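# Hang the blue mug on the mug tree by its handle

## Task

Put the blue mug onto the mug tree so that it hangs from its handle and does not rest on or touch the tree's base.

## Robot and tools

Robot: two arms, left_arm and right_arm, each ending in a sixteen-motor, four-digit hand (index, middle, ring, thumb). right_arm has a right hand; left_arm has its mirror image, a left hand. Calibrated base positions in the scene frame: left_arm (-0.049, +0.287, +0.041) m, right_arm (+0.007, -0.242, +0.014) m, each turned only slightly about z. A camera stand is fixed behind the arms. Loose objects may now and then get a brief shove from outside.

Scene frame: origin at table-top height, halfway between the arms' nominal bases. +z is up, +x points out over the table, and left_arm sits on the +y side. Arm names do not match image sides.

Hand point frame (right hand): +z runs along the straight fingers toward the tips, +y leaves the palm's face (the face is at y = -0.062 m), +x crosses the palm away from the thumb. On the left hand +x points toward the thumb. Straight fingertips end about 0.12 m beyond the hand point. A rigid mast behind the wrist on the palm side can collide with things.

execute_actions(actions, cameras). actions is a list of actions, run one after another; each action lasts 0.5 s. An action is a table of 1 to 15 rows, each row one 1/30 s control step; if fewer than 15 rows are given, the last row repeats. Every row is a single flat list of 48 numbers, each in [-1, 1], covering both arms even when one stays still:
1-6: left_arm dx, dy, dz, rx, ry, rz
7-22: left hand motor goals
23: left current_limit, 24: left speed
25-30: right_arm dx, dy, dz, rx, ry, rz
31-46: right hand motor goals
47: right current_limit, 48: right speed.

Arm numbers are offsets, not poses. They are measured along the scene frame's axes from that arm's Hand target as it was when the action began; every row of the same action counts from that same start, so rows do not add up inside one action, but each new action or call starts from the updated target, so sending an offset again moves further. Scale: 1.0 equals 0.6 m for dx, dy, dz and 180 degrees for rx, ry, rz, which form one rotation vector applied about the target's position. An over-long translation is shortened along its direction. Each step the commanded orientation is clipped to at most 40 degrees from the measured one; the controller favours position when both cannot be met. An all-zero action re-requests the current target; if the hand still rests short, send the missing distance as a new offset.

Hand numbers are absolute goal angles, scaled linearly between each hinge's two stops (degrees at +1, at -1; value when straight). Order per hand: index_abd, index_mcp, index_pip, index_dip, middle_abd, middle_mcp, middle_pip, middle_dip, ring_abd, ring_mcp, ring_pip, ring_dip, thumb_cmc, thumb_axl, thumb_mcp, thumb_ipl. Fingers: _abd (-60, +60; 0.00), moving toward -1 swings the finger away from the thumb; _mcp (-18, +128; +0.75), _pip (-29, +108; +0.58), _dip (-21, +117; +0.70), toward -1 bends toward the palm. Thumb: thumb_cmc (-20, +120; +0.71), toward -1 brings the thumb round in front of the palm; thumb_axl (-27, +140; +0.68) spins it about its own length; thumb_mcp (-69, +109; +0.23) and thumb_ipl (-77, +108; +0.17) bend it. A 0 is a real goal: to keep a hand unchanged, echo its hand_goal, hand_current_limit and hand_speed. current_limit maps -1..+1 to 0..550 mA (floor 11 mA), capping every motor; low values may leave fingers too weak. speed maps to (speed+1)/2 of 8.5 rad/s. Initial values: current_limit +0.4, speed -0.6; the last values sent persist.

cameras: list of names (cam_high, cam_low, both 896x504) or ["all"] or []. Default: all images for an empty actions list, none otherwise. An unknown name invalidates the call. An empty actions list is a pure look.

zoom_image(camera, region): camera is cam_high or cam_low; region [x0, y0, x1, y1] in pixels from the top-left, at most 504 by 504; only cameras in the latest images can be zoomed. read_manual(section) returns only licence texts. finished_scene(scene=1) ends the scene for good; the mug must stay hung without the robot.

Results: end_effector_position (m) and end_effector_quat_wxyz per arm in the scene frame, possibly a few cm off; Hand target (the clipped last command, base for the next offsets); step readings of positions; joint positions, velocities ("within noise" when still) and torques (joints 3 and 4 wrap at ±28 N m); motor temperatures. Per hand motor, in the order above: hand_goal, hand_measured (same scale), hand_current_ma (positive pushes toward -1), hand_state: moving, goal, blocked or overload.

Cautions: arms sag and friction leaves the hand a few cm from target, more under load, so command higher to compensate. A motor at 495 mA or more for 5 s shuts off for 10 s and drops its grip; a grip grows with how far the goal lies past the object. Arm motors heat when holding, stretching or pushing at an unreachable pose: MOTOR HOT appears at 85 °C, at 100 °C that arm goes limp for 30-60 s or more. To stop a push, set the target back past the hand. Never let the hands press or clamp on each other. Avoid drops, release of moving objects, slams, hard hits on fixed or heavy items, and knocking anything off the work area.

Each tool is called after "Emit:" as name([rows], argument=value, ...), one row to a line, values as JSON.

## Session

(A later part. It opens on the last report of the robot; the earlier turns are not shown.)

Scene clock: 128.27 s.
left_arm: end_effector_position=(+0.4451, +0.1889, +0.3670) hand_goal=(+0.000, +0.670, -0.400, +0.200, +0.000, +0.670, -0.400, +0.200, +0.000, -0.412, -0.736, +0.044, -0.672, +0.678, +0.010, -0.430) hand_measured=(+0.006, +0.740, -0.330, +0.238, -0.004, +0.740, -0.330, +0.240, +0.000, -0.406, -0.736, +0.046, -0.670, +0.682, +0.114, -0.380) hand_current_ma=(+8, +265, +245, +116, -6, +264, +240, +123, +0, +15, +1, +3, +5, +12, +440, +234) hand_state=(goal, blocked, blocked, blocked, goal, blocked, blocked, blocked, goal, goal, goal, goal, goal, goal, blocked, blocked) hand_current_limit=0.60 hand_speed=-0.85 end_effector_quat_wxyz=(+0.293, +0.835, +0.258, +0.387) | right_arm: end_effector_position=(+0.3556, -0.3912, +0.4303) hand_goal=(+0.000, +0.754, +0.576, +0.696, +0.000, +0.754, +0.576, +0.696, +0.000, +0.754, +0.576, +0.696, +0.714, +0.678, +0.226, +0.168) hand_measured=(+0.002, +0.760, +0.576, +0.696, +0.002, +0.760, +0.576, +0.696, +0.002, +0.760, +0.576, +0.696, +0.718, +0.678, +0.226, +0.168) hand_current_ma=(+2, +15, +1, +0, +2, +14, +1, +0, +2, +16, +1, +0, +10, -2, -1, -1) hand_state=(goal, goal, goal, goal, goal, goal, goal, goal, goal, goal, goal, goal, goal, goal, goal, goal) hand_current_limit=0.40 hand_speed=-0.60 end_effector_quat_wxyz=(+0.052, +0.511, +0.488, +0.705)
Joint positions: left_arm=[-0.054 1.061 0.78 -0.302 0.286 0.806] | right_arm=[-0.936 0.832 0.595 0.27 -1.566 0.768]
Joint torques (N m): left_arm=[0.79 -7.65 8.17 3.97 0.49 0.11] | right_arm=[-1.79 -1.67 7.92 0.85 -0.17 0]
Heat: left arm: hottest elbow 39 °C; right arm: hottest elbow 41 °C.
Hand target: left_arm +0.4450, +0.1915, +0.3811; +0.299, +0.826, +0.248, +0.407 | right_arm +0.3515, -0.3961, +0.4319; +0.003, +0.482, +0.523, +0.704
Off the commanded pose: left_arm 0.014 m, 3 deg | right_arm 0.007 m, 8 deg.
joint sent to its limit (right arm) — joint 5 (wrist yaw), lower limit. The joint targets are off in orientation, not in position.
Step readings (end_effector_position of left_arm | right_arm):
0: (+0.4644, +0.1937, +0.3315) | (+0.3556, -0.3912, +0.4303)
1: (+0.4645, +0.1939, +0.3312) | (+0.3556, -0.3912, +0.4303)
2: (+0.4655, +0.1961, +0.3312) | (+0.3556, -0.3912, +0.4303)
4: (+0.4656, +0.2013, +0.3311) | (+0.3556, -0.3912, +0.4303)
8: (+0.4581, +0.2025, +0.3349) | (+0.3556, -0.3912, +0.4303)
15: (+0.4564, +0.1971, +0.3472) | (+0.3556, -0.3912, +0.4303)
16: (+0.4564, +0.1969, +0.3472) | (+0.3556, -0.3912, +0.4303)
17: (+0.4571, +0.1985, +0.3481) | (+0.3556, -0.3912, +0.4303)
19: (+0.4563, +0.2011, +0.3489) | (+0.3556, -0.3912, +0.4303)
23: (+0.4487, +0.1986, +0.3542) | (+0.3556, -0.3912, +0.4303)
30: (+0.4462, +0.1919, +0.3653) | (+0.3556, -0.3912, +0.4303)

Emit:
execute_actions([
  [[-0.0175,0.0088,0.0183,0.0886,-0.0681,0.0059,0,0.67,-0.40,0.2,0,0.67,-0.40,0.2,0,-0.413,-0.737,0.044,-0.672,0.677,0.01,-0.43,0.6,-0.85,0,0,0,0,0,0,0,0.754,0.576,0.696,0,0.754,0.576,0.696,0,0.754,0.576,0.696,0.714,0.678,0.226,0.168,0.4,-0.6]],
  [[-0.0175,0.0088,0.0183,0.0886,-0.0681,0.0059,0,0.67,-0.40,0.2,0,0.67,-0.40,0.2,0,-0.413,-0.737,0.044,-0.672,0.677,0.01,-0.43,0.6,-0.85,0,0,0,0,0,0,0,0.754,0.576,0.696,0,0.754,0.576,0.696,0,0.754,0.576,0.696,0.714,0.678,0.226,0.168,0.4,-0.6]],
])

Scene clock: 131.37 s.
left_arm: end_effector_position=(+0.4248, +0.1973, +0.3872) hand_goal=(+0.000, +0.670, -0.400, +0.200, +0.000, +0.670, -0.400, +0.200, +0.000, -0.412, -0.736, +0.044, -0.672, +0.678, +0.010, -0.430) hand_measured=(+0.002, +0.740, -0.330, +0.238, -0.006, +0.742, -0.330, +0.240, +0.000, -0.406, -0.736, +0.046, -0.676, +0.680, +0.114, -0.380) hand_current_ma=(+2, +265, +245, +116, -11, +273, +240, +123, +0, +15, +1, +3, -6, +2, +440, +234) hand_state=(goal, blocked, blocked, blocked, goal, blocked, blocked, blocked, goal, goal, goal, goal, goal, goal, blocked, blocked) hand_current_limit=0.60 hand_speed=-0.85 end_effector_quat_wxyz=(+0.100, +0.783, +0.075, +0.609) | right_arm: end_effector_position=(+0.3556, -0.3912, +0.4303) hand_goal=(+0.000, +0.754, +0.576, +0.696, +0.000, +0.754, +0.576, +0.696, +0.000, +0.754, +0.576, +0.696, +0.714, +0.678, +0.226, +0.168) hand_measured=(+0.002, +0.760, +0.576, +0.696, +0.002, +0.760, +0.576, +0.696, +0.002, +0.760, +0.576, +0.696, +0.718, +0.678, +0.226, +0.168) hand_current_ma=(+2, +15, +1, +0, +2, +14, +1, +0, +2, +16, +1, +0, +10, -2, -1, -1) hand_state=(goal, goal, goal, goal, goal, goal, goal, goal, goal, goal, goal, goal, goal, goal, goal, goal) hand_current_limit=0.40 hand_speed=-0.60 end_effector_quat_wxyz=(+0.052, +0.511, +0.488, +0.705)
Joint positions: left_arm=[-0.048 0.974 0.656 0.076 0.061 1.328] | right_arm=[-0.936 0.832 0.595 0.27 -1.566 0.768]
Joint torques (N m): left_arm=[1.08 -6.53 8.46 4.27 0.21 -0.05] | right_arm=[-0.91 -1.32 7.82 0.8 -0.1 -0.05]
Heat: left arm: hottest elbow 40 °C; right arm: hottest elbow 41 °C.
Hand target: left_arm +0.4241, +0.2022, +0.4029; +0.100, +0.768, +0.074, +0.629 | right_arm +0.3515, -0.3961, +0.4319; +0.003, +0.482, +0.523, +0.704
Off the commanded pose: left_arm 0.017 m, 3 deg | right_arm 0.007 m, 8 deg.
joint sent to its limit (right arm) — joint 5 (wrist yaw), lower limit. The joint targets are off in orientation, not in position.
Step readings (end_effector_position of left_arm | right_arm):
0: (+0.4451, +0.1888, +0.3670) | (+0.3556, -0.3912, +0.4303)
1: (+0.4451, +0.1890, +0.3666) | (+0.3556, -0.3912, +0.4303)
2: (+0.4459, +0.1912, +0.3664) | (+0.3556, -0.3912, +0.4303)
4: (+0.4461, +0.1970, +0.3652) | (+0.3556, -0.3912, +0.4303)
8: (+0.4399, +0.2000, +0.3678) | (+0.3556, -0.3912, +0.4303)
15: (+0.4365, +0.1958, +0.3767) | (+0.3556, -0.3912, +0.4303)
16: (+0.4364, +0.1957, +0.3765) | (+0.3556, -0.3912, +0.4303)
17: (+0.4368, +0.1975, +0.3766) | (+0.3556, -0.3912, +0.4303)
19: (+0.4360, +0.2012, +0.3769) | (+0.3556, -0.3912, +0.4303)
23: (+0.4294, +0.2027, +0.3809) | (+0.3556, -0.3912, +0.4303)
30: (+0.4260, +0.1983, +0.3886) | (+0.3556, -0.3912, +0.4303)

Emit:
execute_actions([
  [[-0.0818,-0.0953,-0.0632,0.0450,-0.0463,-0.0336,0,0.67,-0.40,0.2,0,0.67,-0.40,0.2,0,-0.413,-0.737,0.044,-0.672,0.677,0.01,-0.43,0.6,-0.85,0,0,0,0,0,0,0,0.754,0.576,0.696,0,0.754,0.576,0.696,0,0.754,0.576,0.696,0.714,0.678,0.226,0.168,0.4,-0.6]],
  [[-0.0833,-0.0917,-0.025,0.0450,-0.0463,-0.0336,0,0.67,-0.40,0.2,0,0.67,-0.40,0.2,0,-0.413,-0.737,0.044,-0.672,0.677,0.01,-0.43,0.6,-0.85,0,0,0,0,0,0,0,0.754,0.576,0.696,0,0.754,0.576,0.696,0,0.754,0.576,0.696,0.714,0.678,0.226,0.168,0.4,-0.6]],
], cameras=["all"])

Scene clock: 137.57 s.
left_arm: end_effector_position=(+0.3287, +0.0932, +0.3333) hand_goal=(+0.000, +0.670, -0.400, +0.200, +0.000, +0.670, -0.400, +0.200, +0.000, -0.412, -0.736, +0.044, -0.672, +0.678, +0.010, -0.430) hand_measured=(+0.002, +0.738, -0.330, +0.238, -0.008, +0.744, -0.330, +0.240, +0.000, -0.410, -0.736, +0.046, -0.680, +0.678, +0.116, -0.380) hand_current_ma=(+2, +248, +242, +113, -15, +277, +240, +123, +0, +5, +1, +3, -18, -2, +440, +234) hand_state=(goal, blocked, blocked, blocked, goal, blocked, blocked, blocked, goal, goal, goal, goal, goal, goal, blocked, blocked) hand_current_limit=0.60 hand_speed=-0.85 end_effector_quat_wxyz=(+0.061, +0.698, -0.111, +0.705) | right_arm: end_effector_position=(+0.3556, -0.3912, +0.4303) hand_goal=(+0.000, +0.754, +0.576, +0.696, +0.000, +0.754, +0.576, +0.696, +0.000, +0.754, +0.576, +0.696, +0.714, +0.678, +0.226, +0.168) hand_measured=(+0.002, +0.760, +0.576, +0.696, +0.002, +0.760, +0.576, +0.696, +0.002, +0.760, +0.576, +0.696, +0.718, +0.678, +0.226, +0.168) hand_current_ma=(+2, +15, +1, +0, +2, +14, +1, +0, +2, +16, +1, +0, +10, -2, -1, -1) hand_state=(goal, goal, goal, goal, goal, goal, goal, goal, goal, goal, goal, goal, goal, goal, goal, goal) hand_current_limit=0.40 hand_speed=-0.60 end_effector_quat_wxyz=(+0.052, +0.511, +0.488, +0.705)
Joint positions: left_arm=[-0.329 0.887 0.361 0.527 -0.04 1.642] | right_arm=[-0.936 0.832 0.595 0.27 -1.566 0.768]
Joint torques (N m): left_arm=[-0.85 -4.89 7.88 4.38 -0.25 -0.11] | right_arm=[-1.79 -1.79 8.29 0.79 -0.18 -0.04]
Heat: left arm: hottest elbow 40 °C; right arm: hottest elbow 41 °C.
Hand target: left_arm +0.3250, +0.0900, +0.3500; +0.067, +0.679, -0.110, +0.723 | right_arm +0.3515, -0.3961, +0.4319; +0.003, +0.482, +0.523, +0.704
Off the commanded pose: left_arm 0.017 m, 3 deg | right_arm 0.007 m, 8 deg.
joint sent to its limit (right arm) — joint 5 (wrist yaw), lower limit. The joint targets are off in orientation, not in position.
Step readings (end_effector_position of left_arm | right_arm):
0: (+0.4248, +0.1973, +0.3871) | (+0.3556, -0.3912, +0.4303)
1: (+0.4246, +0.1972, +0.3864) | (+0.3556, -0.3912, +0.4303)
2: (+0.4227, +0.1957, +0.3856) | (+0.3556, -0.3912, +0.4303)
4: (+0.4143, +0.1905, +0.3797) | (+0.3556, -0.3912, +0.4303)
8: (+0.3870, +0.1618, +0.3518) | (+0.3556, -0.3912, +0.4303)
15: (+0.3769, +0.1480, +0.3421) | (+0.3556, -0.3912, +0.4303)
16: (+0.3768, +0.1479, +0.3438) | (+0.3556, -0.3912, +0.4303)
17: (+0.3758, +0.1471, +0.3449) | (+0.3556, -0.3912, +0.4303)
19: (+0.3668, +0.1376, +0.3451) | (+0.3556, -0.3912, +0.4303)
23: (+0.3368, +0.1036, +0.3366) | (+0.3556, -0.3912, +0.4303)
30: (+0.3285, +0.0930, +0.3323) | (+0.3556, -0.3912, +0.4303)

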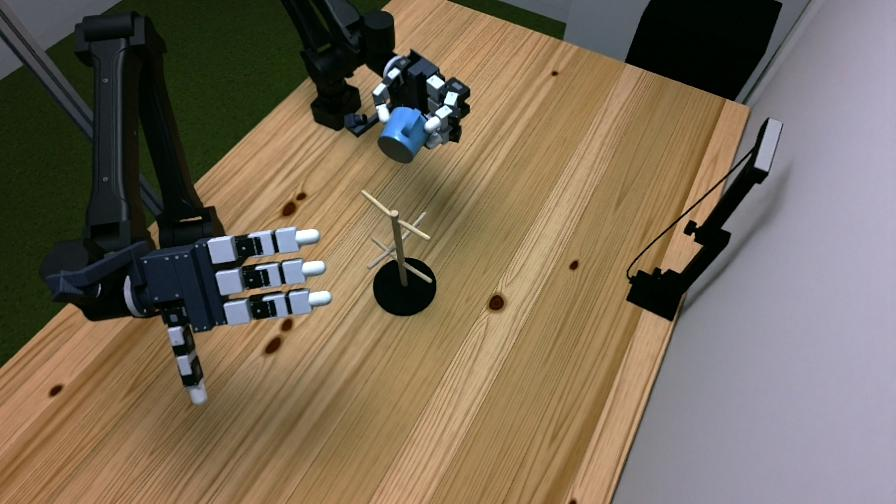

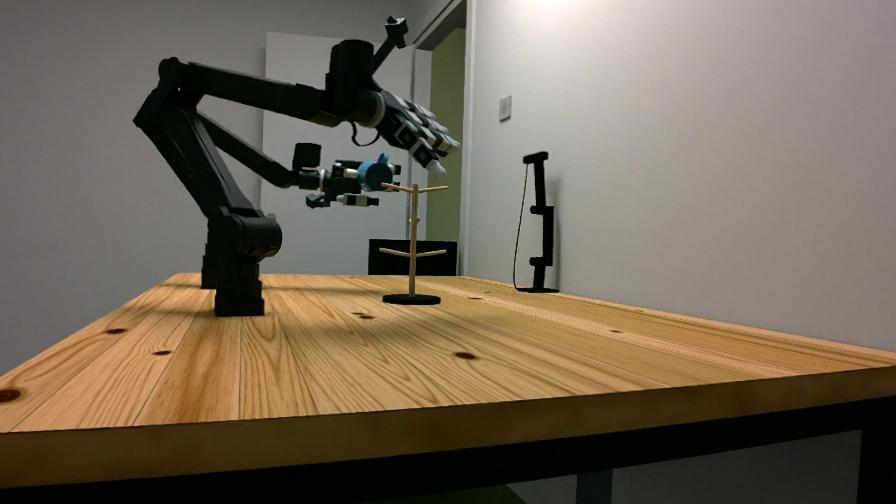

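Emit:
zoom_image(camera="cam_high", region=[340, 40, 500, 300])

Emit:
zoom_image(camera="cam_low", region=[310, 130, 470, 220])

Scaled by 1.938 from the camera's 896x504 image, which has a finer 1280x720 frame.

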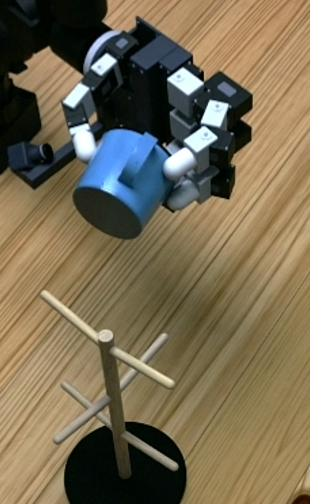

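Scaled by 3.150 from the camera's 896x504 image, which has a finer 1280x720 frame.

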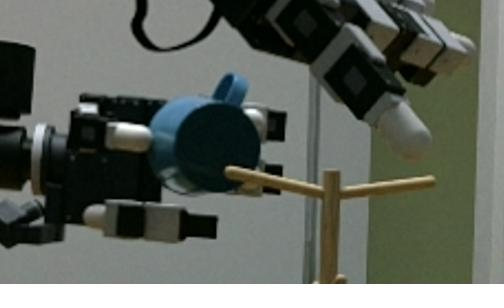

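Emit:
execute_actions([
  [[-0.0667,-0.0667,-0.005,0.0450,-0.0463,-0.0336,0,0.67,-0.40,0.2,0,0.67,-0.40,0.2,0,-0.413,-0.737,0.044,-0.672,0.677,0.01,-0.43,0.6,-0.85,0,0,0,0,0,0,0,0.754,0.576,0.696,0,0.754,0.576,0.696,0,0.754,0.576,0.696,0.714,0.678,0.226,0.168,0.4,-0.6]],
], cameras=["all"])

Emit:
zoom_image(camera="cam_low", region=[310, 130, 470, 220])

Emit:
zoom_image(camera="cam_high", region=[330, 90, 450, 250])

Scene clock: 140.43 s.
left_arm: end_effector_position=(+0.2894, +0.0522, +0.3304) hand_goal=(+0.000, +0.670, -0.400, +0.200, +0.000, +0.670, -0.400, +0.200, +0.000, -0.412, -0.736, +0.044, -0.672, +0.678, +0.010, -0.430) hand_measured=(+0.002, +0.736, -0.330, +0.238, -0.008, +0.744, -0.330, +0.240, +0.000, -0.410, -0.736, +0.046, -0.680, +0.676, +0.116, -0.380) hand_current_ma=(+2, +243, +242, +113, -15, +277, +240, +122, +0, +4, +1, +3, -18, -2, +440, +234) hand_state=(goal, blocked, blocked, blocked, goal, blocked, blocked, blocked, goal, goal, goal, goal, goal, goal, blocked, blocked) hand_current_limit=0.60 hand_speed=-0.85 end_effector_quat_wxyz=(+0.044, +0.640, -0.206, +0.739) | right_arm: end_effector_position=(+0.3556, -0.3912, +0.4303) hand_goal=(+0.000, +0.754, +0.576, +0.696, +0.000, +0.754, +0.576, +0.696, +0.000, +0.754, +0.576, +0.696, +0.714, +0.678, +0.226, +0.168) hand_measured=(+0.002, +0.760, +0.576, +0.696, +0.002, +0.760, +0.576, +0.696, +0.002, +0.760, +0.576, +0.696, +0.718, +0.678, +0.226, +0.168) hand_current_ma=(+2, +15, +1, +0, +2, +14, +1, +0, +2, +16, +1, +0, +10, -2, -1, -1) hand_state=(goal, goal, goal, goal, goal, goal, goal, goal, goal, goal, goal, goal, goal, goal, goal, goal) hand_current_limit=0.40 hand_speed=-0.60 end_effector_quat_wxyz=(+0.052, +0.511, +0.488, +0.705)
Joint positions: left_arm=[-0.45 0.862 0.319 0.639 -0.035 1.827] | right_arm=[-0.936 0.832 0.595 0.27 -1.566 0.768]
Joint torques (N m): left_arm=[-0.73 -4.6 7.77 4.3 -0.3 -0.09] | right_arm=[-0.73 -1.2 7.68 0.68 -0.11 -0.03]
Heat: left arm: hottest elbow 40 °C; right arm: hottest elbow 41 °C.
Hand target: left_arm +0.2849, +0.0500, +0.3471; +0.048, +0.621, -0.201, +0.756 | right_arm +0.3515, -0.3961, +0.4319; +0.003, +0.482, +0.523, +0.704
Off the commanded pose: left_arm 0.017 m, 3 deg | right_arm 0.007 m, 8 deg.
joint sent to its limit (right arm) — joint 5 (wrist yaw), lower limit. The joint targets are off in orientation, not in position.
Step readings (end_effector_position of left_arm | right_arm):
0: (+0.3287, +0.0932, +0.3332) | (+0.3556, -0.3912, +0.4303)
1: (+0.3284, +0.0929, +0.3331) | (+0.3556, -0.3912, +0.4303)
2: (+0.3272, +0.0917, +0.3330) | (+0.3556, -0.3912, +0.4303)
4: (+0.3186, +0.0827, +0.3327) | (+0.3556, -0.3912, +0.4303)
8: (+0.2959, +0.0596, +0.3311) | (+0.3556, -0.3912, +0.4303)
15: (+0.2893, +0.0522, +0.3312) | (+0.3556, -0.3912, +0.4303)

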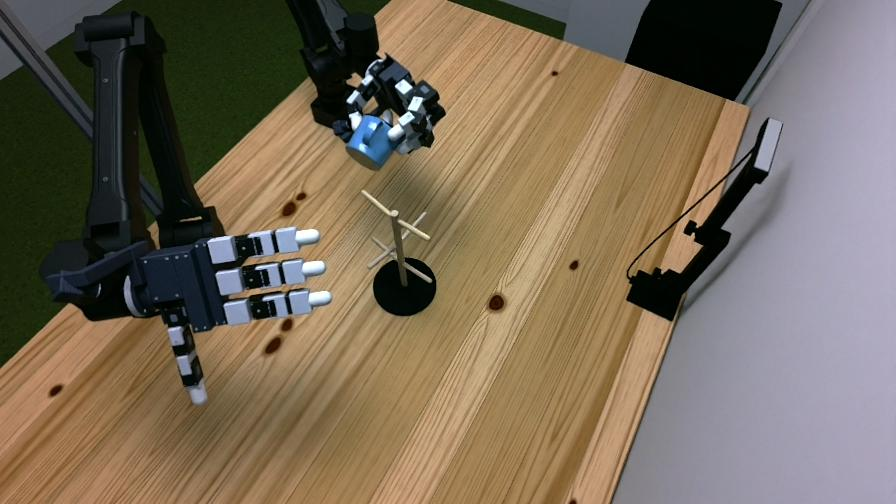

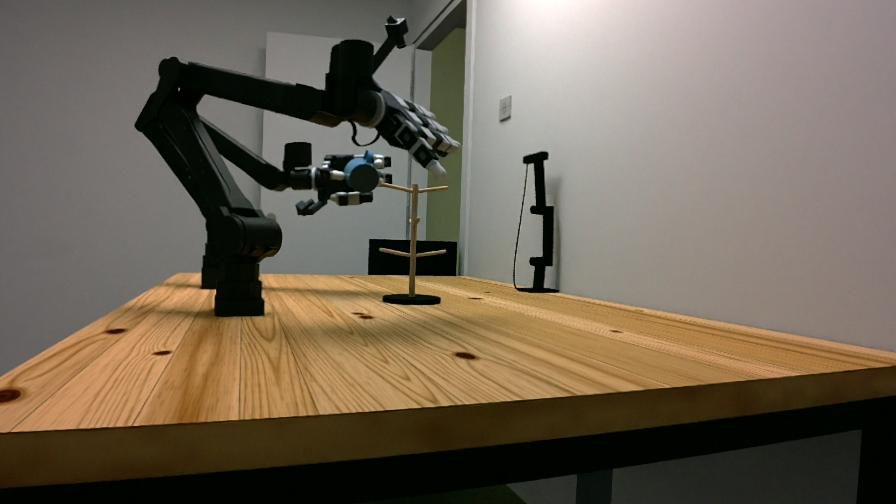

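Scaled by 3.150 from the camera's 896x504 image, which has a finer 1280x720 frame.

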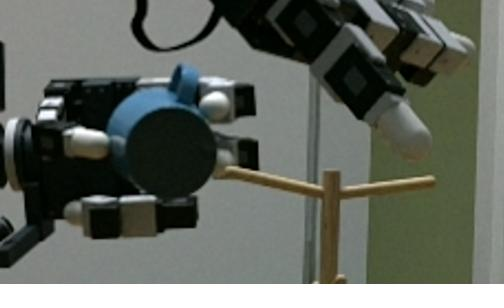

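Scaled by 3.150 from the camera's 896x504 image, which has a finer 1280x720 frame.

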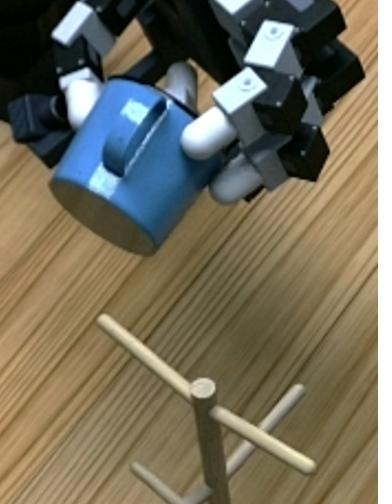

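Emit:
zoom_image(camera="cam_high", region=[340, 106, 410, 176])

Emit:
zoom_image(camera="cam_low", region=[335, 140, 405, 210])

Scaled by 7.200 from the camera's 896x504 image, which has a finer 1280x720 frame.

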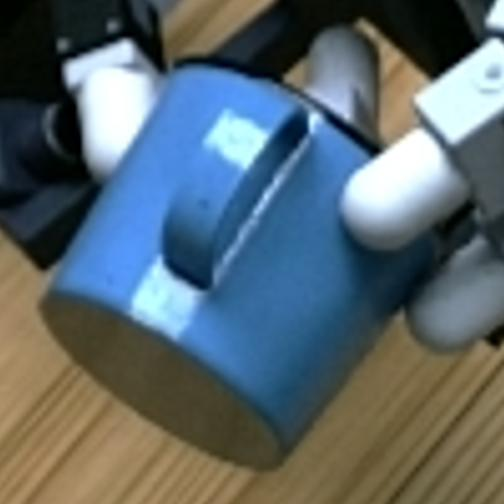

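Scaled by 7.200 from the camera's 896x504 image, which has a finer 1280x720 frame.

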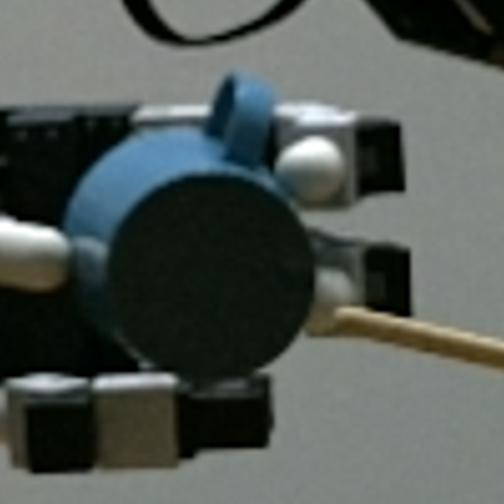

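Emit:
zoom_image(camera="cam_high", region=[365, 70, 455, 170])

Emit:
zoom_image(camera="cam_low", region=[290, 130, 450, 290])

Scaled by 5.040 from the camera's 896x504 image, which has a finer 1280x720 frame.

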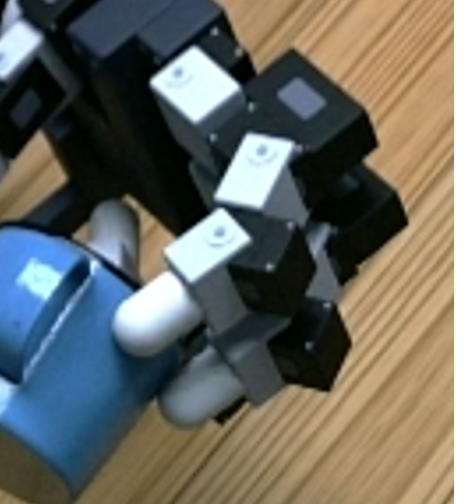

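Scaled by 3.150 from the camera's 896x504 image, which has a finer 1280x720 frame.

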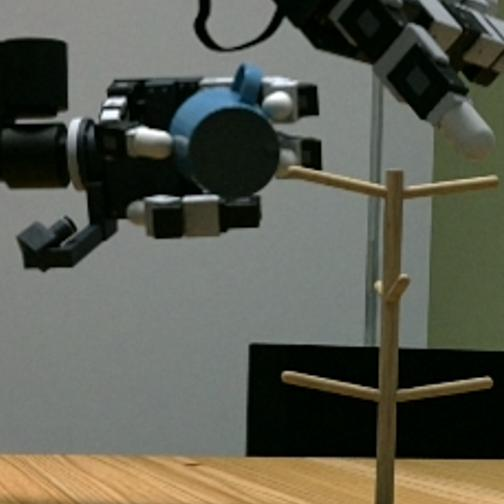

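Emit:
execute_actions([
  [[-0.0048,-0.0583,-0.0568,0,0,0,0,0.67,-0.40,0.2,0,0.67,-0.40,0.2,0,-0.413,-0.737,0.044,-0.672,0.677,0.01,-0.43,0.6,-0.85,0,0,0,0,0,0,0,0.754,0.576,0.696,0,0.754,0.576,0.696,0,0.754,0.576,0.696,0.714,0.678,0.226,0.168,0.4,-0.6]],
  [[-0.0125,-0.055,-0.0533,0,0,0,0,0.67,-0.40,0.2,0,0.67,-0.40,0.2,0,-0.413,-0.737,0.044,-0.672,0.677,0.01,-0.43,0.6,-0.85,0,0,0,0,0,0,0,0.754,0.576,0.696,0,0.754,0.576,0.696,0,0.754,0.576,0.696,0.714,0.678,0.226,0.168,0.4,-0.6]],
], cameras=["all"])

Emit:
zoom_image(camera="cam_high", region=[330, 130, 430, 230])

Emit:
zoom_image(camera="cam_low", region=[330, 160, 430, 260])

Scene clock: 156.77 s.
left_arm: end_effector_position=(+0.2751, -0.0146, +0.2701) hand_goal=(+0.000, +0.670, -0.400, +0.200, +0.000, +0.670, -0.400, +0.200, +0.000, -0.412, -0.736, +0.044, -0.672, +0.678, +0.010, -0.430) hand_measured=(+0.002, +0.734, -0.330, +0.238, -0.008, +0.744, -0.330, +0.238, +0.000, -0.410, -0.736, +0.046, -0.682, +0.676, +0.118, -0.380) hand_current_ma=(+2, +237, +242, +113, -15, +277, +240, +118, +0, +3, +1, +3, -21, -3, +440, +234) hand_state=(goal, blocked, blocked, blocked, goal, blocked, blocked, blocked, goal, goal, goal, goal, goal, goal, blocked, blocked) hand_current_limit=0.60 hand_speed=-0.85 end_effector_quat_wxyz=(+0.042, +0.633, -0.209, +0.744) | right_arm: end_effector_position=(+0.3556, -0.3912, +0.4303) hand_goal=(+0.000, +0.754, +0.576, +0.696, +0.000, +0.754, +0.576, +0.696, +0.000, +0.754, +0.576, +0.696, +0.714, +0.678, +0.226, +0.168) hand_measured=(+0.002, +0.760, +0.576, +0.696, +0.002, +0.760, +0.576, +0.696, +0.002, +0.760, +0.576, +0.696, +0.718, +0.678, +0.226, +0.168) hand_current_ma=(+2, +15, +1, +0, +2, +14, +1, +0, +2, +16, +1, +0, +10, -2, -1, -1) hand_state=(goal, goal, goal, goal, goal, goal, goal, goal, goal, goal, goal, goal, goal, goal, goal, goal) hand_current_limit=0.40 hand_speed=-0.60 end_effector_quat_wxyz=(+0.052, +0.511, +0.488, +0.705)
Joint positions: left_arm=[-0.718 1.207 0.27 1.053 -0.297 1.867] | right_arm=[-0.936 0.832 0.595 0.27 -1.566 0.768]
Joint torques (N m): left_arm=[-0.67 -5.36 6.02 4.31 -0.27 -0.1] | right_arm=[-0.85 -1.44 7.77 0.8 -0.17 0.02]
Heat: left arm: hottest elbow 40 °C; right arm: hottest elbow 41 °C.
Hand target: left_arm +0.2745, -0.0181, +0.2810; +0.049, +0.621, -0.201, +0.756 | right_arm +0.3515, -0.3961, +0.4319; +0.003, +0.482, +0.523, +0.704
Off the commanded pose: left_arm 0.011 m, 2 deg | right_arm 0.007 m, 8 deg.
joint sent to its limit (right arm) — joint 5 (wrist yaw), lower limit. The joint targets are off in orientation, not in position.
Step readings (end_effector_position of left_arm | right_arm):
0: (+0.2894, +0.0522, +0.3303) | (+0.3556, -0.3912, +0.4303)
1: (+0.2896, +0.0524, +0.3304) | (+0.3556, -0.3912, +0.4303)
2: (+0.2904, +0.0524, +0.3308) | (+0.3556, -0.3912, +0.4303)
4: (+0.2901, +0.0476, +0.3299) | (+0.3556, -0.3912, +0.4303)
8: (+0.2815, +0.0241, +0.3119) | (+0.3556, -0.3912, +0.4303)
15: (+0.2828, +0.0178, +0.2955) | (+0.3556, -0.3912, +0.4303)
16: (+0.2832, +0.0182, +0.2969) | (+0.3556, -0.3912, +0.4303)
17: (+0.2844, +0.0184, +0.2985) | (+0.3556, -0.3912, +0.4303)
19: (+0.2851, +0.0135, +0.2986) | (+0.3556, -0.3912, +0.4303)
23: (+0.2760, -0.0095, +0.2792) | (+0.3556, -0.3912, +0.4303)
30: (+0.2752, -0.0152, +0.2643) | (+0.3556, -0.3912, +0.4303)

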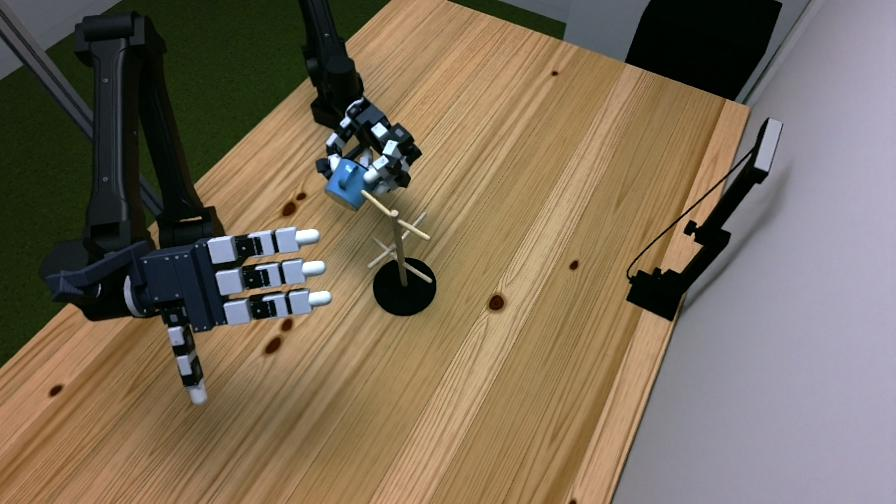

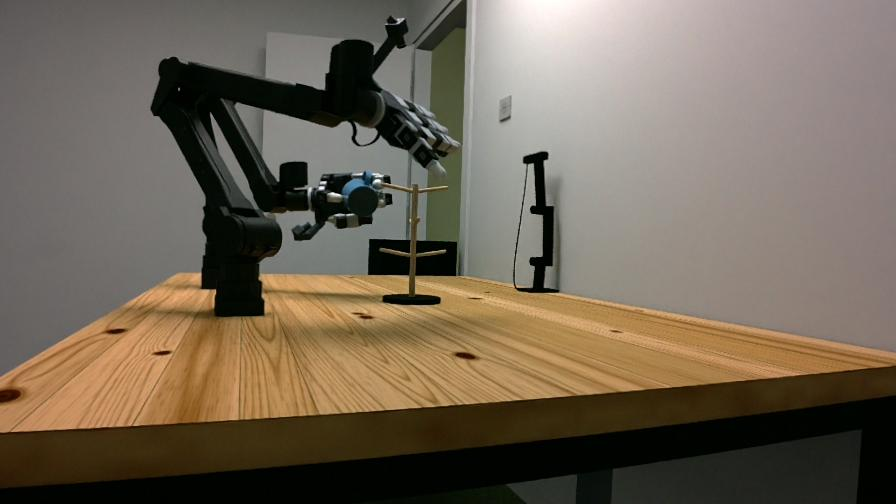

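Scaled by 5.040 from the camera's 896x504 image, which has a finer 1280x720 frame.

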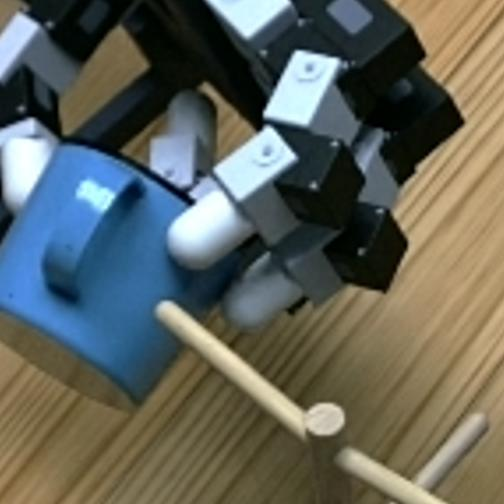

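Scaled by 5.040 from the camera's 896x504 image, which has a finer 1280x720 frame.

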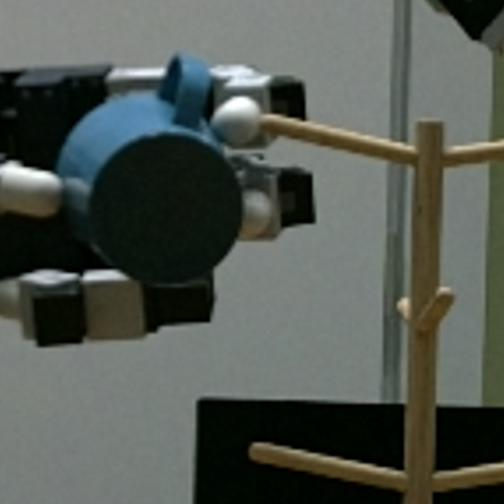

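Emit:
zoom_image(camera="cam_high", region=[318, 145, 388, 215])

Emit:
zoom_image(camera="cam_low", region=[340, 165, 400, 225])

Scaled by 7.200 from the camera's 896x504 image, which has a finer 1280x720 frame.

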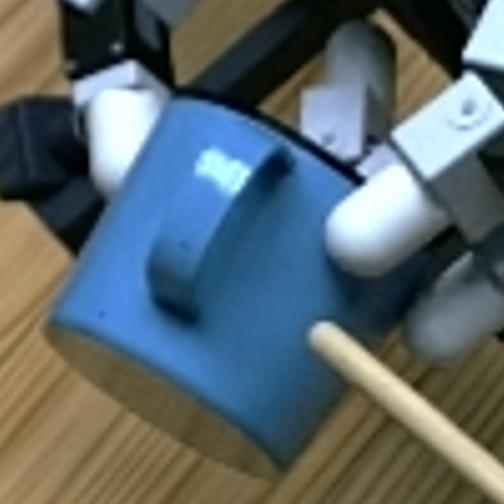

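Scaled by 8.400 from the camera's 896x504 image, which has a finer 1280x720 frame.

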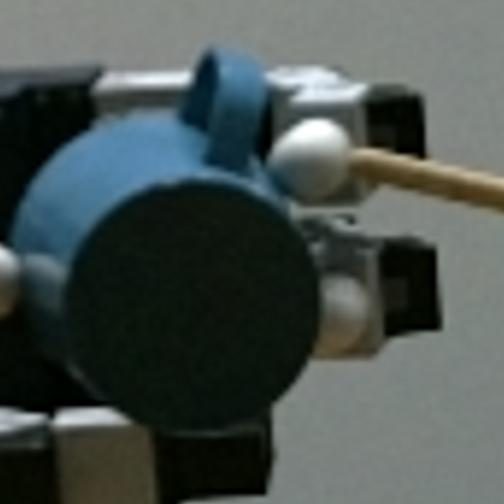

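Emit:
execute_actions([
  [[0.0183,-0.01,-0.015,0,0,0,0,0.67,-0.40,0.2,0,0.67,-0.40,0.2,0,-0.413,-0.737,0.044,-0.672,0.677,0.01,-0.43,0.6,-0.85,0,0,0,0,0,0,0,0.754,0.576,0.696,0,0.754,0.576,0.696,0,0.754,0.576,0.696,0.714,0.678,0.226,0.168,0.4,-0.6]],
], cameras=["all"])

Emit:
zoom_image(camera="cam_high", region=[318, 145, 388, 215])

Emit:
zoom_image(camera="cam_low", region=[340, 165, 400, 225])

Scene clock: 159.60 s.
left_arm: end_effector_position=(+0.2800, -0.0184, +0.2496) hand_goal=(+0.000, +0.670, -0.400, +0.200, +0.000, +0.670, -0.400, +0.200, +0.000, -0.412, -0.736, +0.044, -0.672, +0.678, +0.010, -0.430) hand_measured=(+0.002, +0.734, -0.330, +0.238, -0.008, +0.744, -0.330, +0.238, +0.000, -0.410, -0.736, +0.046, -0.682, +0.676, +0.118, -0.380) hand_current_ma=(+2, +237, +242, +113, -15, +277, +240, +118, +0, +3, +1, +3, -21, -3, +440, +234) hand_state=(goal, blocked, blocked, blocked, goal, blocked, blocked, blocked, goal, goal, goal, goal, goal, goal, blocked, blocked) hand_current_limit=0.60 hand_speed=-0.85 end_effector_quat_wxyz=(+0.038, +0.640, -0.215, +0.737) | right_arm: end_effector_position=(+0.3556, -0.3912, +0.4303) hand_goal=(+0.000, +0.754, +0.576, +0.696, +0.000, +0.754, +0.576, +0.696, +0.000, +0.754, +0.576, +0.696, +0.714, +0.678, +0.226, +0.168) hand_measured=(+0.002, +0.760, +0.576, +0.696, +0.002, +0.760, +0.576, +0.696, +0.002, +0.760, +0.576, +0.696, +0.718, +0.678, +0.226, +0.168) hand_current_ma=(+2, +15, +1, +0, +2, +14, +1, +0, +2, +16, +1, +0, +10, -2, -1, -1) hand_state=(goal, goal, goal, goal, goal, goal, goal, goal, goal, goal, goal, goal, goal, goal, goal, goal) hand_current_limit=0.40 hand_speed=-0.60 end_effector_quat_wxyz=(+0.052, +0.511, +0.488, +0.705)
Joint positions: left_arm=[-0.718 1.295 0.27 1.118 -0.297 1.869] | right_arm=[-0.936 0.832 0.595 0.27 -1.566 0.768]
Joint torques (N m): left_arm=[-0.03 -6.18 6.84 4.4 0.05 -0.11] | right_arm=[-1.61 -1.67 7.98 0.9 -0.18 0.02]
Heat: left arm: hottest elbow 40 °C; right arm: hottest elbow 41 °C.
Hand target: left_arm +0.2855, -0.0241, +0.2719; +0.049, +0.621, -0.201, +0.756 | right_arm +0.3515, -0.3961, +0.4319; +0.003, +0.482, +0.523, +0.704
Off the commanded pose: left_arm 0.024 m, 4 deg | right_arm 0.007 m, 8 deg.
joint sent to its limit (right arm) — joint 5 (wrist yaw), lower limit. The joint targets are off in orientation, not in position.
Step readings (end_effector_position of left_arm | right_arm):
0: (+0.2751, -0.0146, +0.2701) | (+0.3556, -0.3912, +0.4303)
1: (+0.2751, -0.0146, +0.2701) | (+0.3556, -0.3912, +0.4303)
2: (+0.2753, -0.0147, +0.2700) | (+0.3556, -0.3912, +0.4303)
4: (+0.2763, -0.0155, +0.2673) | (+0.3556, -0.3912, +0.4303)
8: (+0.2793, -0.0179, +0.2519) | (+0.3556, -0.3912, +0.4303)
15: (+0.2800, -0.0185, +0.2488) | (+0.3556, -0.3912, +0.4303)

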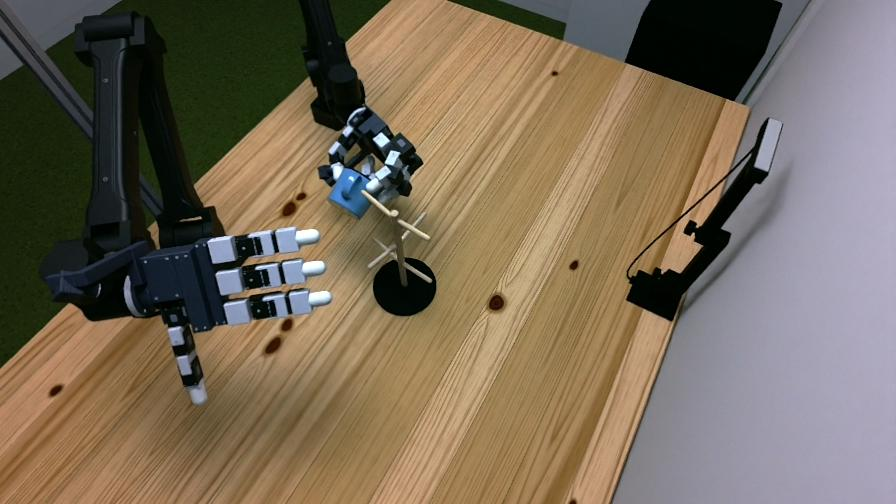

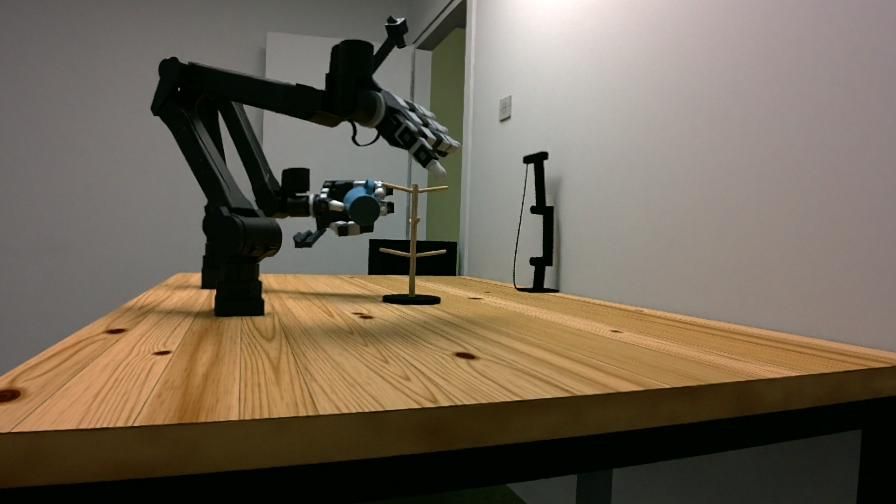

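Scaled by 7.200 from the camera's 896x504 image, which has a finer 1280x720 frame.

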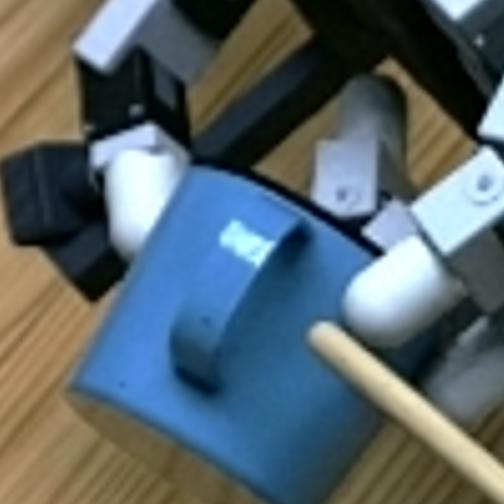

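Scaled by 8.400 from the camera's 896x504 image, which has a finer 1280x720 frame.

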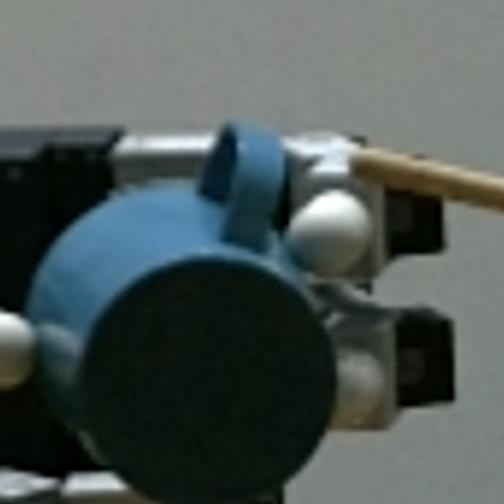

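Emit:
execute_actions([
  [[0,0,0.0233,0,0,0,0,0.67,-0.40,0.2,0,0.67,-0.40,0.2,0,-0.413,-0.737,0.044,-0.672,0.677,0.01,-0.43,0.6,-0.85,0,0,0,0,0,0,0,0.754,0.576,0.696,0,0.754,0.576,0.696,0,0.754,0.576,0.696,0.714,0.678,0.226,0.168,0.4,-0.6]],
])

Scene clock: 161.23 s.
left_arm: end_effector_position=(+0.2774, -0.0164, +0.2608) hand_goal=(+0.000, +0.670, -0.400, +0.200, +0.000, +0.670, -0.400, +0.200, +0.000, -0.412, -0.736, +0.044, -0.672, +0.678, +0.010, -0.430) hand_measured=(+0.002, +0.734, -0.330, +0.238, -0.008, +0.744, -0.330, +0.238, +0.000, -0.410, -0.736, +0.046, -0.682, +0.676, +0.118, -0.380) hand_current_ma=(+2, +237, +242, +113, -15, +277, +240, +118, +0, +3, +1, +3, -21, -3, +440, +234) hand_state=(goal, blocked, blocked, blocked, goal, blocked, blocked, blocked, goal, goal, goal, goal, goal, goal, blocked, blocked) hand_current_limit=0.60 hand_speed=-0.85 end_effector_quat_wxyz=(+0.040, +0.636, -0.212, +0.741) | right_arm: end_effector_position=(+0.3556, -0.3912, +0.4303) hand_goal=(+0.000, +0.754, +0.576, +0.696, +0.000, +0.754, +0.576, +0.696, +0.000, +0.754, +0.576, +0.696, +0.714, +0.678, +0.226, +0.168) hand_measured=(+0.002, +0.760, +0.576, +0.696, +0.002, +0.760, +0.576, +0.696, +0.002, +0.760, +0.576, +0.696, +0.718, +0.678, +0.226, +0.168) hand_current_ma=(+2, +15, +1, +0, +2, +14, +1, +0, +2, +16, +1, +0, +10, -2, -1, -1) hand_state=(goal, goal, goal, goal, goal, goal, goal, goal, goal, goal, goal, goal, goal, goal, goal, goal) hand_current_limit=0.40 hand_speed=-0.60 end_effector_quat_wxyz=(+0.052, +0.511, +0.488, +0.705)
Joint positions: left_arm=[-0.718 1.245 0.27 1.08 -0.297 1.87] | right_arm=[-0.936 0.832 0.595 0.27 -1.566 0.768]
Joint torques (N m): left_arm=[0.03 -6.83 8.05 2.56 0.04 -0.12] | right_arm=[-1.2 -1.9 8.12 0.7 -0.16 -0.03]
Heat: left arm: hottest elbow 40 °C; right arm: hottest elbow 41 °C.
Hand target: left_arm +0.2855, -0.0241, +0.2859; +0.048, +0.621, -0.201, +0.756 | right_arm +0.3515, -0.3961, +0.4319; +0.003, +0.482, +0.523, +0.704
Off the commanded pose: left_arm 0.027 m, 3 deg | right_arm 0.007 m, 8 deg.
joint sent to its limit (right arm) — joint 5 (wrist yaw), lower limit. The joint targets are off in orientation, not in position.
Step readings (end_effector_position of left_arm | right_arm):
0: (+0.2800, -0.0184, +0.2495) | (+0.3556, -0.3912, +0.4303)
1: (+0.2800, -0.0184, +0.2495) | (+0.3556, -0.3912, +0.4303)
2: (+0.2800, -0.0184, +0.2497) | (+0.3556, -0.3912, +0.4303)
4: (+0.2797, -0.0182, +0.2510) | (+0.3556, -0.3912, +0.4303)
8: (+0.2782, -0.0170, +0.2582) | (+0.3556, -0.3912, +0.4303)
15: (+0.2774, -0.0163, +0.2614) | (+0.3556, -0.3912, +0.4303)

Emit:
execute_actions([
  [[0.03,-0.0067,0,0,0,0,0,0.67,-0.40,0.2,0,0.67,-0.40,0.2,0,-0.413,-0.737,0.044,-0.672,0.677,0.01,-0.43,0.6,-0.85,0,0,0,0,0,0,0,0.754,0.576,0.696,0,0.754,0.576,0.696,0,0.754,0.576,0.696,0.714,0.678,0.226,0.168,0.4,-0.6]],
])

Scene clock: 162.87 s.
left_arm: end_effector_position=(+0.2888, -0.0218, +0.2639) hand_goal=(+0.000, +0.670, -0.400, +0.200, +0.000, +0.670, -0.400, +0.200, +0.000, -0.412, -0.736, +0.044, -0.672, +0.678, +0.010, -0.430) hand_measured=(+0.002, +0.734, -0.330, +0.238, -0.008, +0.744, -0.330, +0.238, +0.000, -0.410, -0.736, +0.046, -0.682, +0.676, +0.118, -0.380) hand_current_ma=(+2, +236, +242, +113, -15, +277, +240, +118, +0, +3, +1, +3, -21, -3, +440, +234) hand_state=(goal, blocked, blocked, blocked, goal, blocked, blocked, blocked, goal, goal, goal, goal, goal, goal, blocked, blocked) hand_current_limit=0.60 hand_speed=-0.85 end_effector_quat_wxyz=(+0.043, +0.633, -0.215, +0.742) | right_arm: end_effector_position=(+0.3556, -0.3912, +0.4303) hand_goal=(+0.000, +0.754, +0.576, +0.696, +0.000, +0.754, +0.576, +0.696, +0.000, +0.754, +0.576, +0.696, +0.714, +0.678, +0.226, +0.168) hand_measured=(+0.002, +0.760, +0.576, +0.696, +0.002, +0.760, +0.576, +0.696, +0.002, +0.760, +0.576, +0.696, +0.718, +0.678, +0.226, +0.168) hand_current_ma=(+2, +15, +1, +0, +2, +14, +1, +0, +2, +16, +1, +0, +10, -2, -1, -1) hand_state=(goal, goal, goal, goal, goal, goal, goal, goal, goal, goal, goal, goal, goal, goal, goal, goal) hand_current_limit=0.40 hand_speed=-0.60 end_effector_quat_wxyz=(+0.052, +0.511, +0.488, +0.705)
Joint positions: left_arm=[-0.699 1.276 0.304 1.08 -0.269 1.87] | right_arm=[-0.936 0.832 0.595 0.27 -1.566 0.768]
Joint torques (N m): left_arm=[0.91 -5.89 8.59 3 0.05 -0.16] | right_arm=[-1.61 -1.49 7.8 0.72 -0.19 -0.01]
Heat: left arm: hottest elbow 41 °C; right arm: hottest elbow 41 °C.
Hand target: left_arm +0.3035, -0.0280, +0.2858; +0.048, +0.621, -0.201, +0.756 | right_arm +0.3515, -0.3961, +0.4319; +0.003, +0.482, +0.523, +0.704
Off the commanded pose: left_arm 0.027 m, 3 deg | right_arm 0.007 m, 8 deg.
joint sent to its limit (right arm) — joint 5 (wrist yaw), lower limit. The joint targets are off in orientation, not in position.
Step readings (end_effector_position of left_arm | right_arm):
0: (+0.2774, -0.0164, +0.2608) | (+0.3556, -0.3912, +0.4303)
1: (+0.2773, -0.0165, +0.2608) | (+0.3556, -0.3912, +0.4303)
2: (+0.2769, -0.0171, +0.2612) | (+0.3556, -0.3912, +0.4303)
4: (+0.2774, -0.0184, +0.2620) | (+0.3556, -0.3912, +0.4303)
8: (+0.2844, -0.0214, +0.2645) | (+0.3556, -0.3912, +0.4303)
15: (+0.2888, -0.0217, +0.2641) | (+0.3556, -0.3912, +0.4303)

Emit:
execute_actions(actions=[])

Emit:
zoom_image(camera="cam_high", region=[325, 145, 395, 215])

Emit:
zoom_image(camera="cam_low", region=[340, 165, 400, 225])

Scene clock: 163.17 s.
left_arm: end_effector_position=(+0.2888, -0.0218, +0.2639) hand_goal=(+0.000, +0.670, -0.400, +0.200, +0.000, +0.670, -0.400, +0.200, +0.000, -0.412, -0.736, +0.044, -0.672, +0.678, +0.010, -0.430) hand_measured=(+0.002, +0.734, -0.330, +0.238, -0.008, +0.744, -0.330, +0.238, +0.000, -0.410, -0.736, +0.046, -0.682, +0.676, +0.118, -0.380) hand_current_ma=(+2, +236, +242, +113, -15, +277, +240, +118, +0, +3, +1, +3, -21, -3, +440, +234) hand_state=(goal, blocked, blocked, blocked, goal, blocked, blocked, blocked, goal, goal, goal, goal, goal, goal, blocked, blocked) hand_current_limit=0.60 hand_speed=-0.85 end_effector_quat_wxyz=(+0.043, +0.633, -0.215, +0.742) | right_arm: end_effector_position=(+0.3556, -0.3912, +0.4303) hand_goal=(+0.000, +0.754, +0.576, +0.696, +0.000, +0.754, +0.576, +0.696, +0.000, +0.754, +0.576, +0.696, +0.714, +0.678, +0.226, +0.168) hand_measured=(+0.002, +0.760, +0.576, +0.696, +0.002, +0.760, +0.576, +0.696, +0.002, +0.760, +0.576, +0.696, +0.718, +0.678, +0.226, +0.168) hand_current_ma=(+2, +15, +1, +0, +2, +14, +1, +0, +2, +16, +1, +0, +10, -2, -1, -1) hand_state=(goal, goal, goal, goal, goal, goal, goal, goal, goal, goal, goal, goal, goal, goal, goal, goal) hand_current_limit=0.40 hand_speed=-0.60 end_effector_quat_wxyz=(+0.052, +0.511, +0.488, +0.705)
Joint positions: left_arm=[-0.699 1.276 0.304 1.08 -0.269 1.87] | right_arm=[-0.936 0.832 0.595 0.27 -1.566 0.768]
Joint velocities: within noise
Joint torques (N m): left_arm=[0.79 -5.89 8.58 2.97 0.06 -0.16] | right_arm=[-1.26 -0.67 7.98 0.81 -0.16 0.01]
Motor temperatures (°C): left_arm=[30 30 41 30 30 29] | right_arm=[34 30 41 33 28 26]
Heat: left arm: hottest elbow 41 °C; right arm: hottest elbow 41 °C.
Hand target: left_arm +0.3035, -0.0280, +0.2858; +0.048, +0.621, -0.201, +0.756 | right_arm +0.3515, -0.3961, +0.4319; +0.003, +0.482, +0.523, +0.704
Off the commanded pose: left_arm 0.027 m, 3 deg | right_arm 0.007 m, 8 deg.

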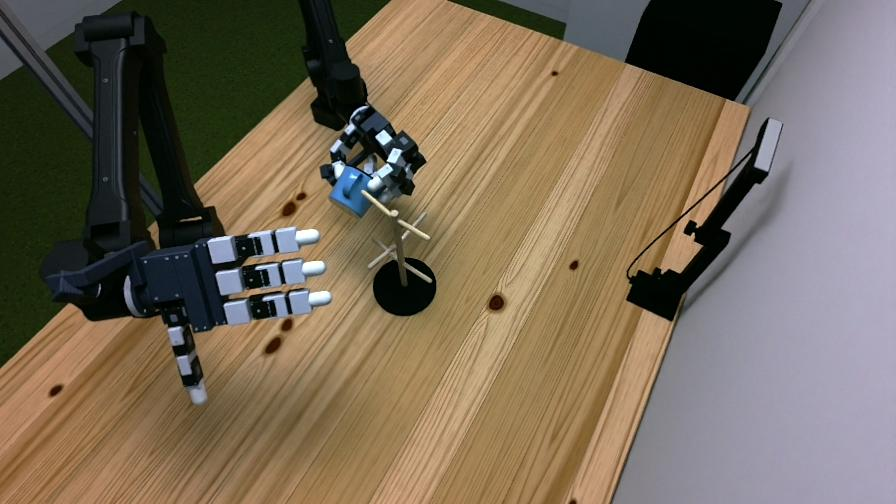

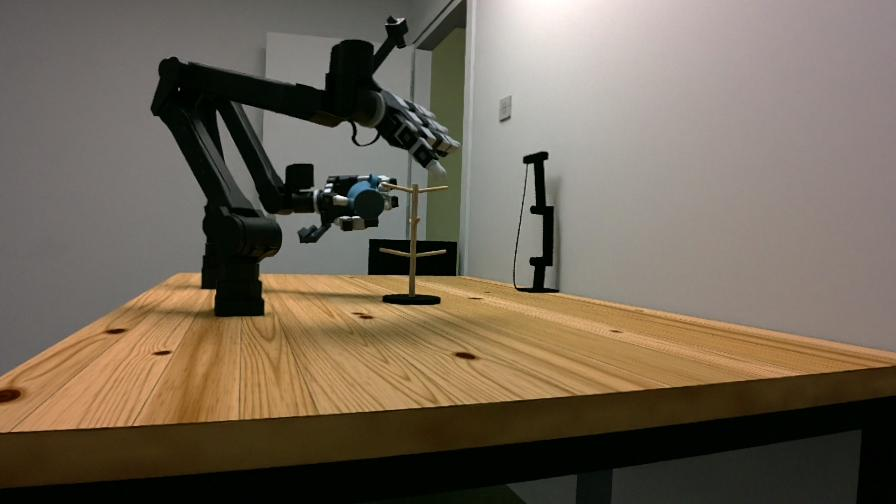

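Scaled by 7.200 from the camera's 896x504 image, which has a finer 1280x720 frame.

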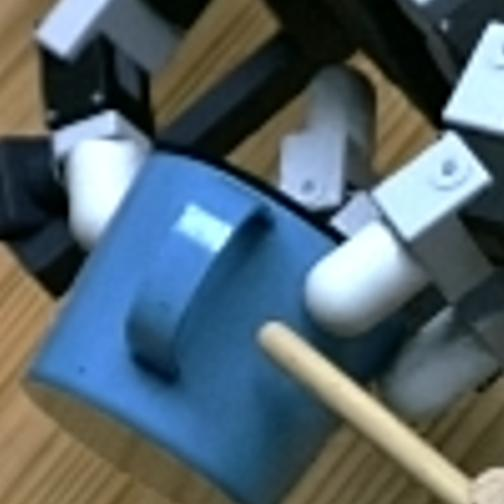

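Scaled by 8.400 from the camera's 896x504 image, which has a finer 1280x720 frame.

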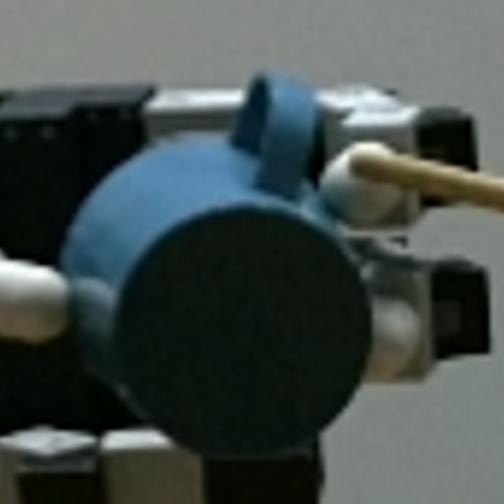

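Emit:
execute_actions([
  [[0.025,-0.0042,-0.01,0,0,0,0,0.67,-0.40,0.2,0,0.67,-0.40,0.2,0,-0.413,-0.737,0.044,-0.672,0.677,0.01,-0.43,0.6,-0.85,0,0,0,0,0,0,0,0.754,0.576,0.696,0,0.754,0.576,0.696,0,0.754,0.576,0.696,0.714,0.678,0.226,0.168,0.4,-0.6]],
])

Scene clock: 164.40 s.
left_arm: end_effector_position=(+0.3033, -0.0256, +0.2511) hand_goal=(+0.000, +0.670, -0.400, +0.200, +0.000, +0.670, -0.400, +0.200, +0.000, -0.412, -0.736, +0.044, -0.672, +0.678, +0.010, -0.430) hand_measured=(+0.002, +0.734, -0.332, +0.236, -0.008, +0.744, -0.330, +0.238, +0.000, -0.410, -0.736, +0.046, -0.686, +0.674, +0.118, -0.380) hand_current_ma=(+2, +233, +230, +111, -15, +277, +240, +116, +0, +3, +1, +3, -31, -7, +440, +234) hand_state=(goal, blocked, blocked, blocked, goal, blocked, blocked, blocked, goal, goal, goal, goal, goal, goal, blocked, blocked) hand_current_limit=0.60 hand_speed=-0.85 end_effector_quat_wxyz=(+0.040, +0.642, -0.223, +0.733) | right_arm: end_effector_position=(+0.3556, -0.3912, +0.4303) hand_goal=(+0.000, +0.754, +0.576, +0.696, +0.000, +0.754, +0.576, +0.696, +0.000, +0.754, +0.576, +0.696, +0.714, +0.678, +0.226, +0.168) hand_measured=(+0.002, +0.760, +0.576, +0.696, +0.002, +0.760, +0.576, +0.696, +0.002, +0.760, +0.576, +0.696, +0.718, +0.678, +0.226, +0.168) hand_current_ma=(+2, +15, +1, +0, +2, +14, +1, +0, +2, +16, +1, +0, +10, -2, -1, -1) hand_state=(goal, goal, goal, goal, goal, goal, goal, goal, goal, goal, goal, goal, goal, goal, goal, goal) hand_current_limit=0.40 hand_speed=-0.60 end_effector_quat_wxyz=(+0.052, +0.511, +0.488, +0.705)
Joint positions: left_arm=[-0.676 1.339 0.333 1.085 -0.243 1.87] | right_arm=[-0.936 0.832 0.595 0.27 -1.566 0.768]
Joint torques (N m): left_arm=[0.97 -6.3 8.28 4.36 -0.03 -0.2] | right_arm=[-0.56 -2.08 7.87 0.8 -0.12 -0.01]
Heat: left arm: hottest elbow 41 °C; right arm: hottest elbow 41 °C.
Hand target: left_arm +0.3185, -0.0305, +0.2799; +0.048, +0.621, -0.201, +0.756 | right_arm +0.3515, -0.3961, +0.4319; +0.003, +0.482, +0.523, +0.704
Off the commanded pose: left_arm 0.033 m, 4 deg | right_arm 0.007 m, 8 deg.
joint sent to its limit (right arm) — joint 5 (wrist yaw), lower limit. The joint targets are off in orientation, not in position.
Step readings (end_effector_position of left_arm | right_arm):
0: (+0.2888, -0.0218, +0.2639) | (+0.3556, -0.3912, +0.4303)
1: (+0.2887, -0.0219, +0.2637) | (+0.3556, -0.3912, +0.4303)
2: (+0.2891, -0.0222, +0.2633) | (+0.3556, -0.3912, +0.4303)
4: (+0.2922, -0.0236, +0.2602) | (+0.3556, -0.3912, +0.4303)
8: (+0.3013, -0.0250, +0.2507) | (+0.3556, -0.3912, +0.4303)
15: (+0.3033, -0.0256, +0.2511) | (+0.3556, -0.3912, +0.4303)


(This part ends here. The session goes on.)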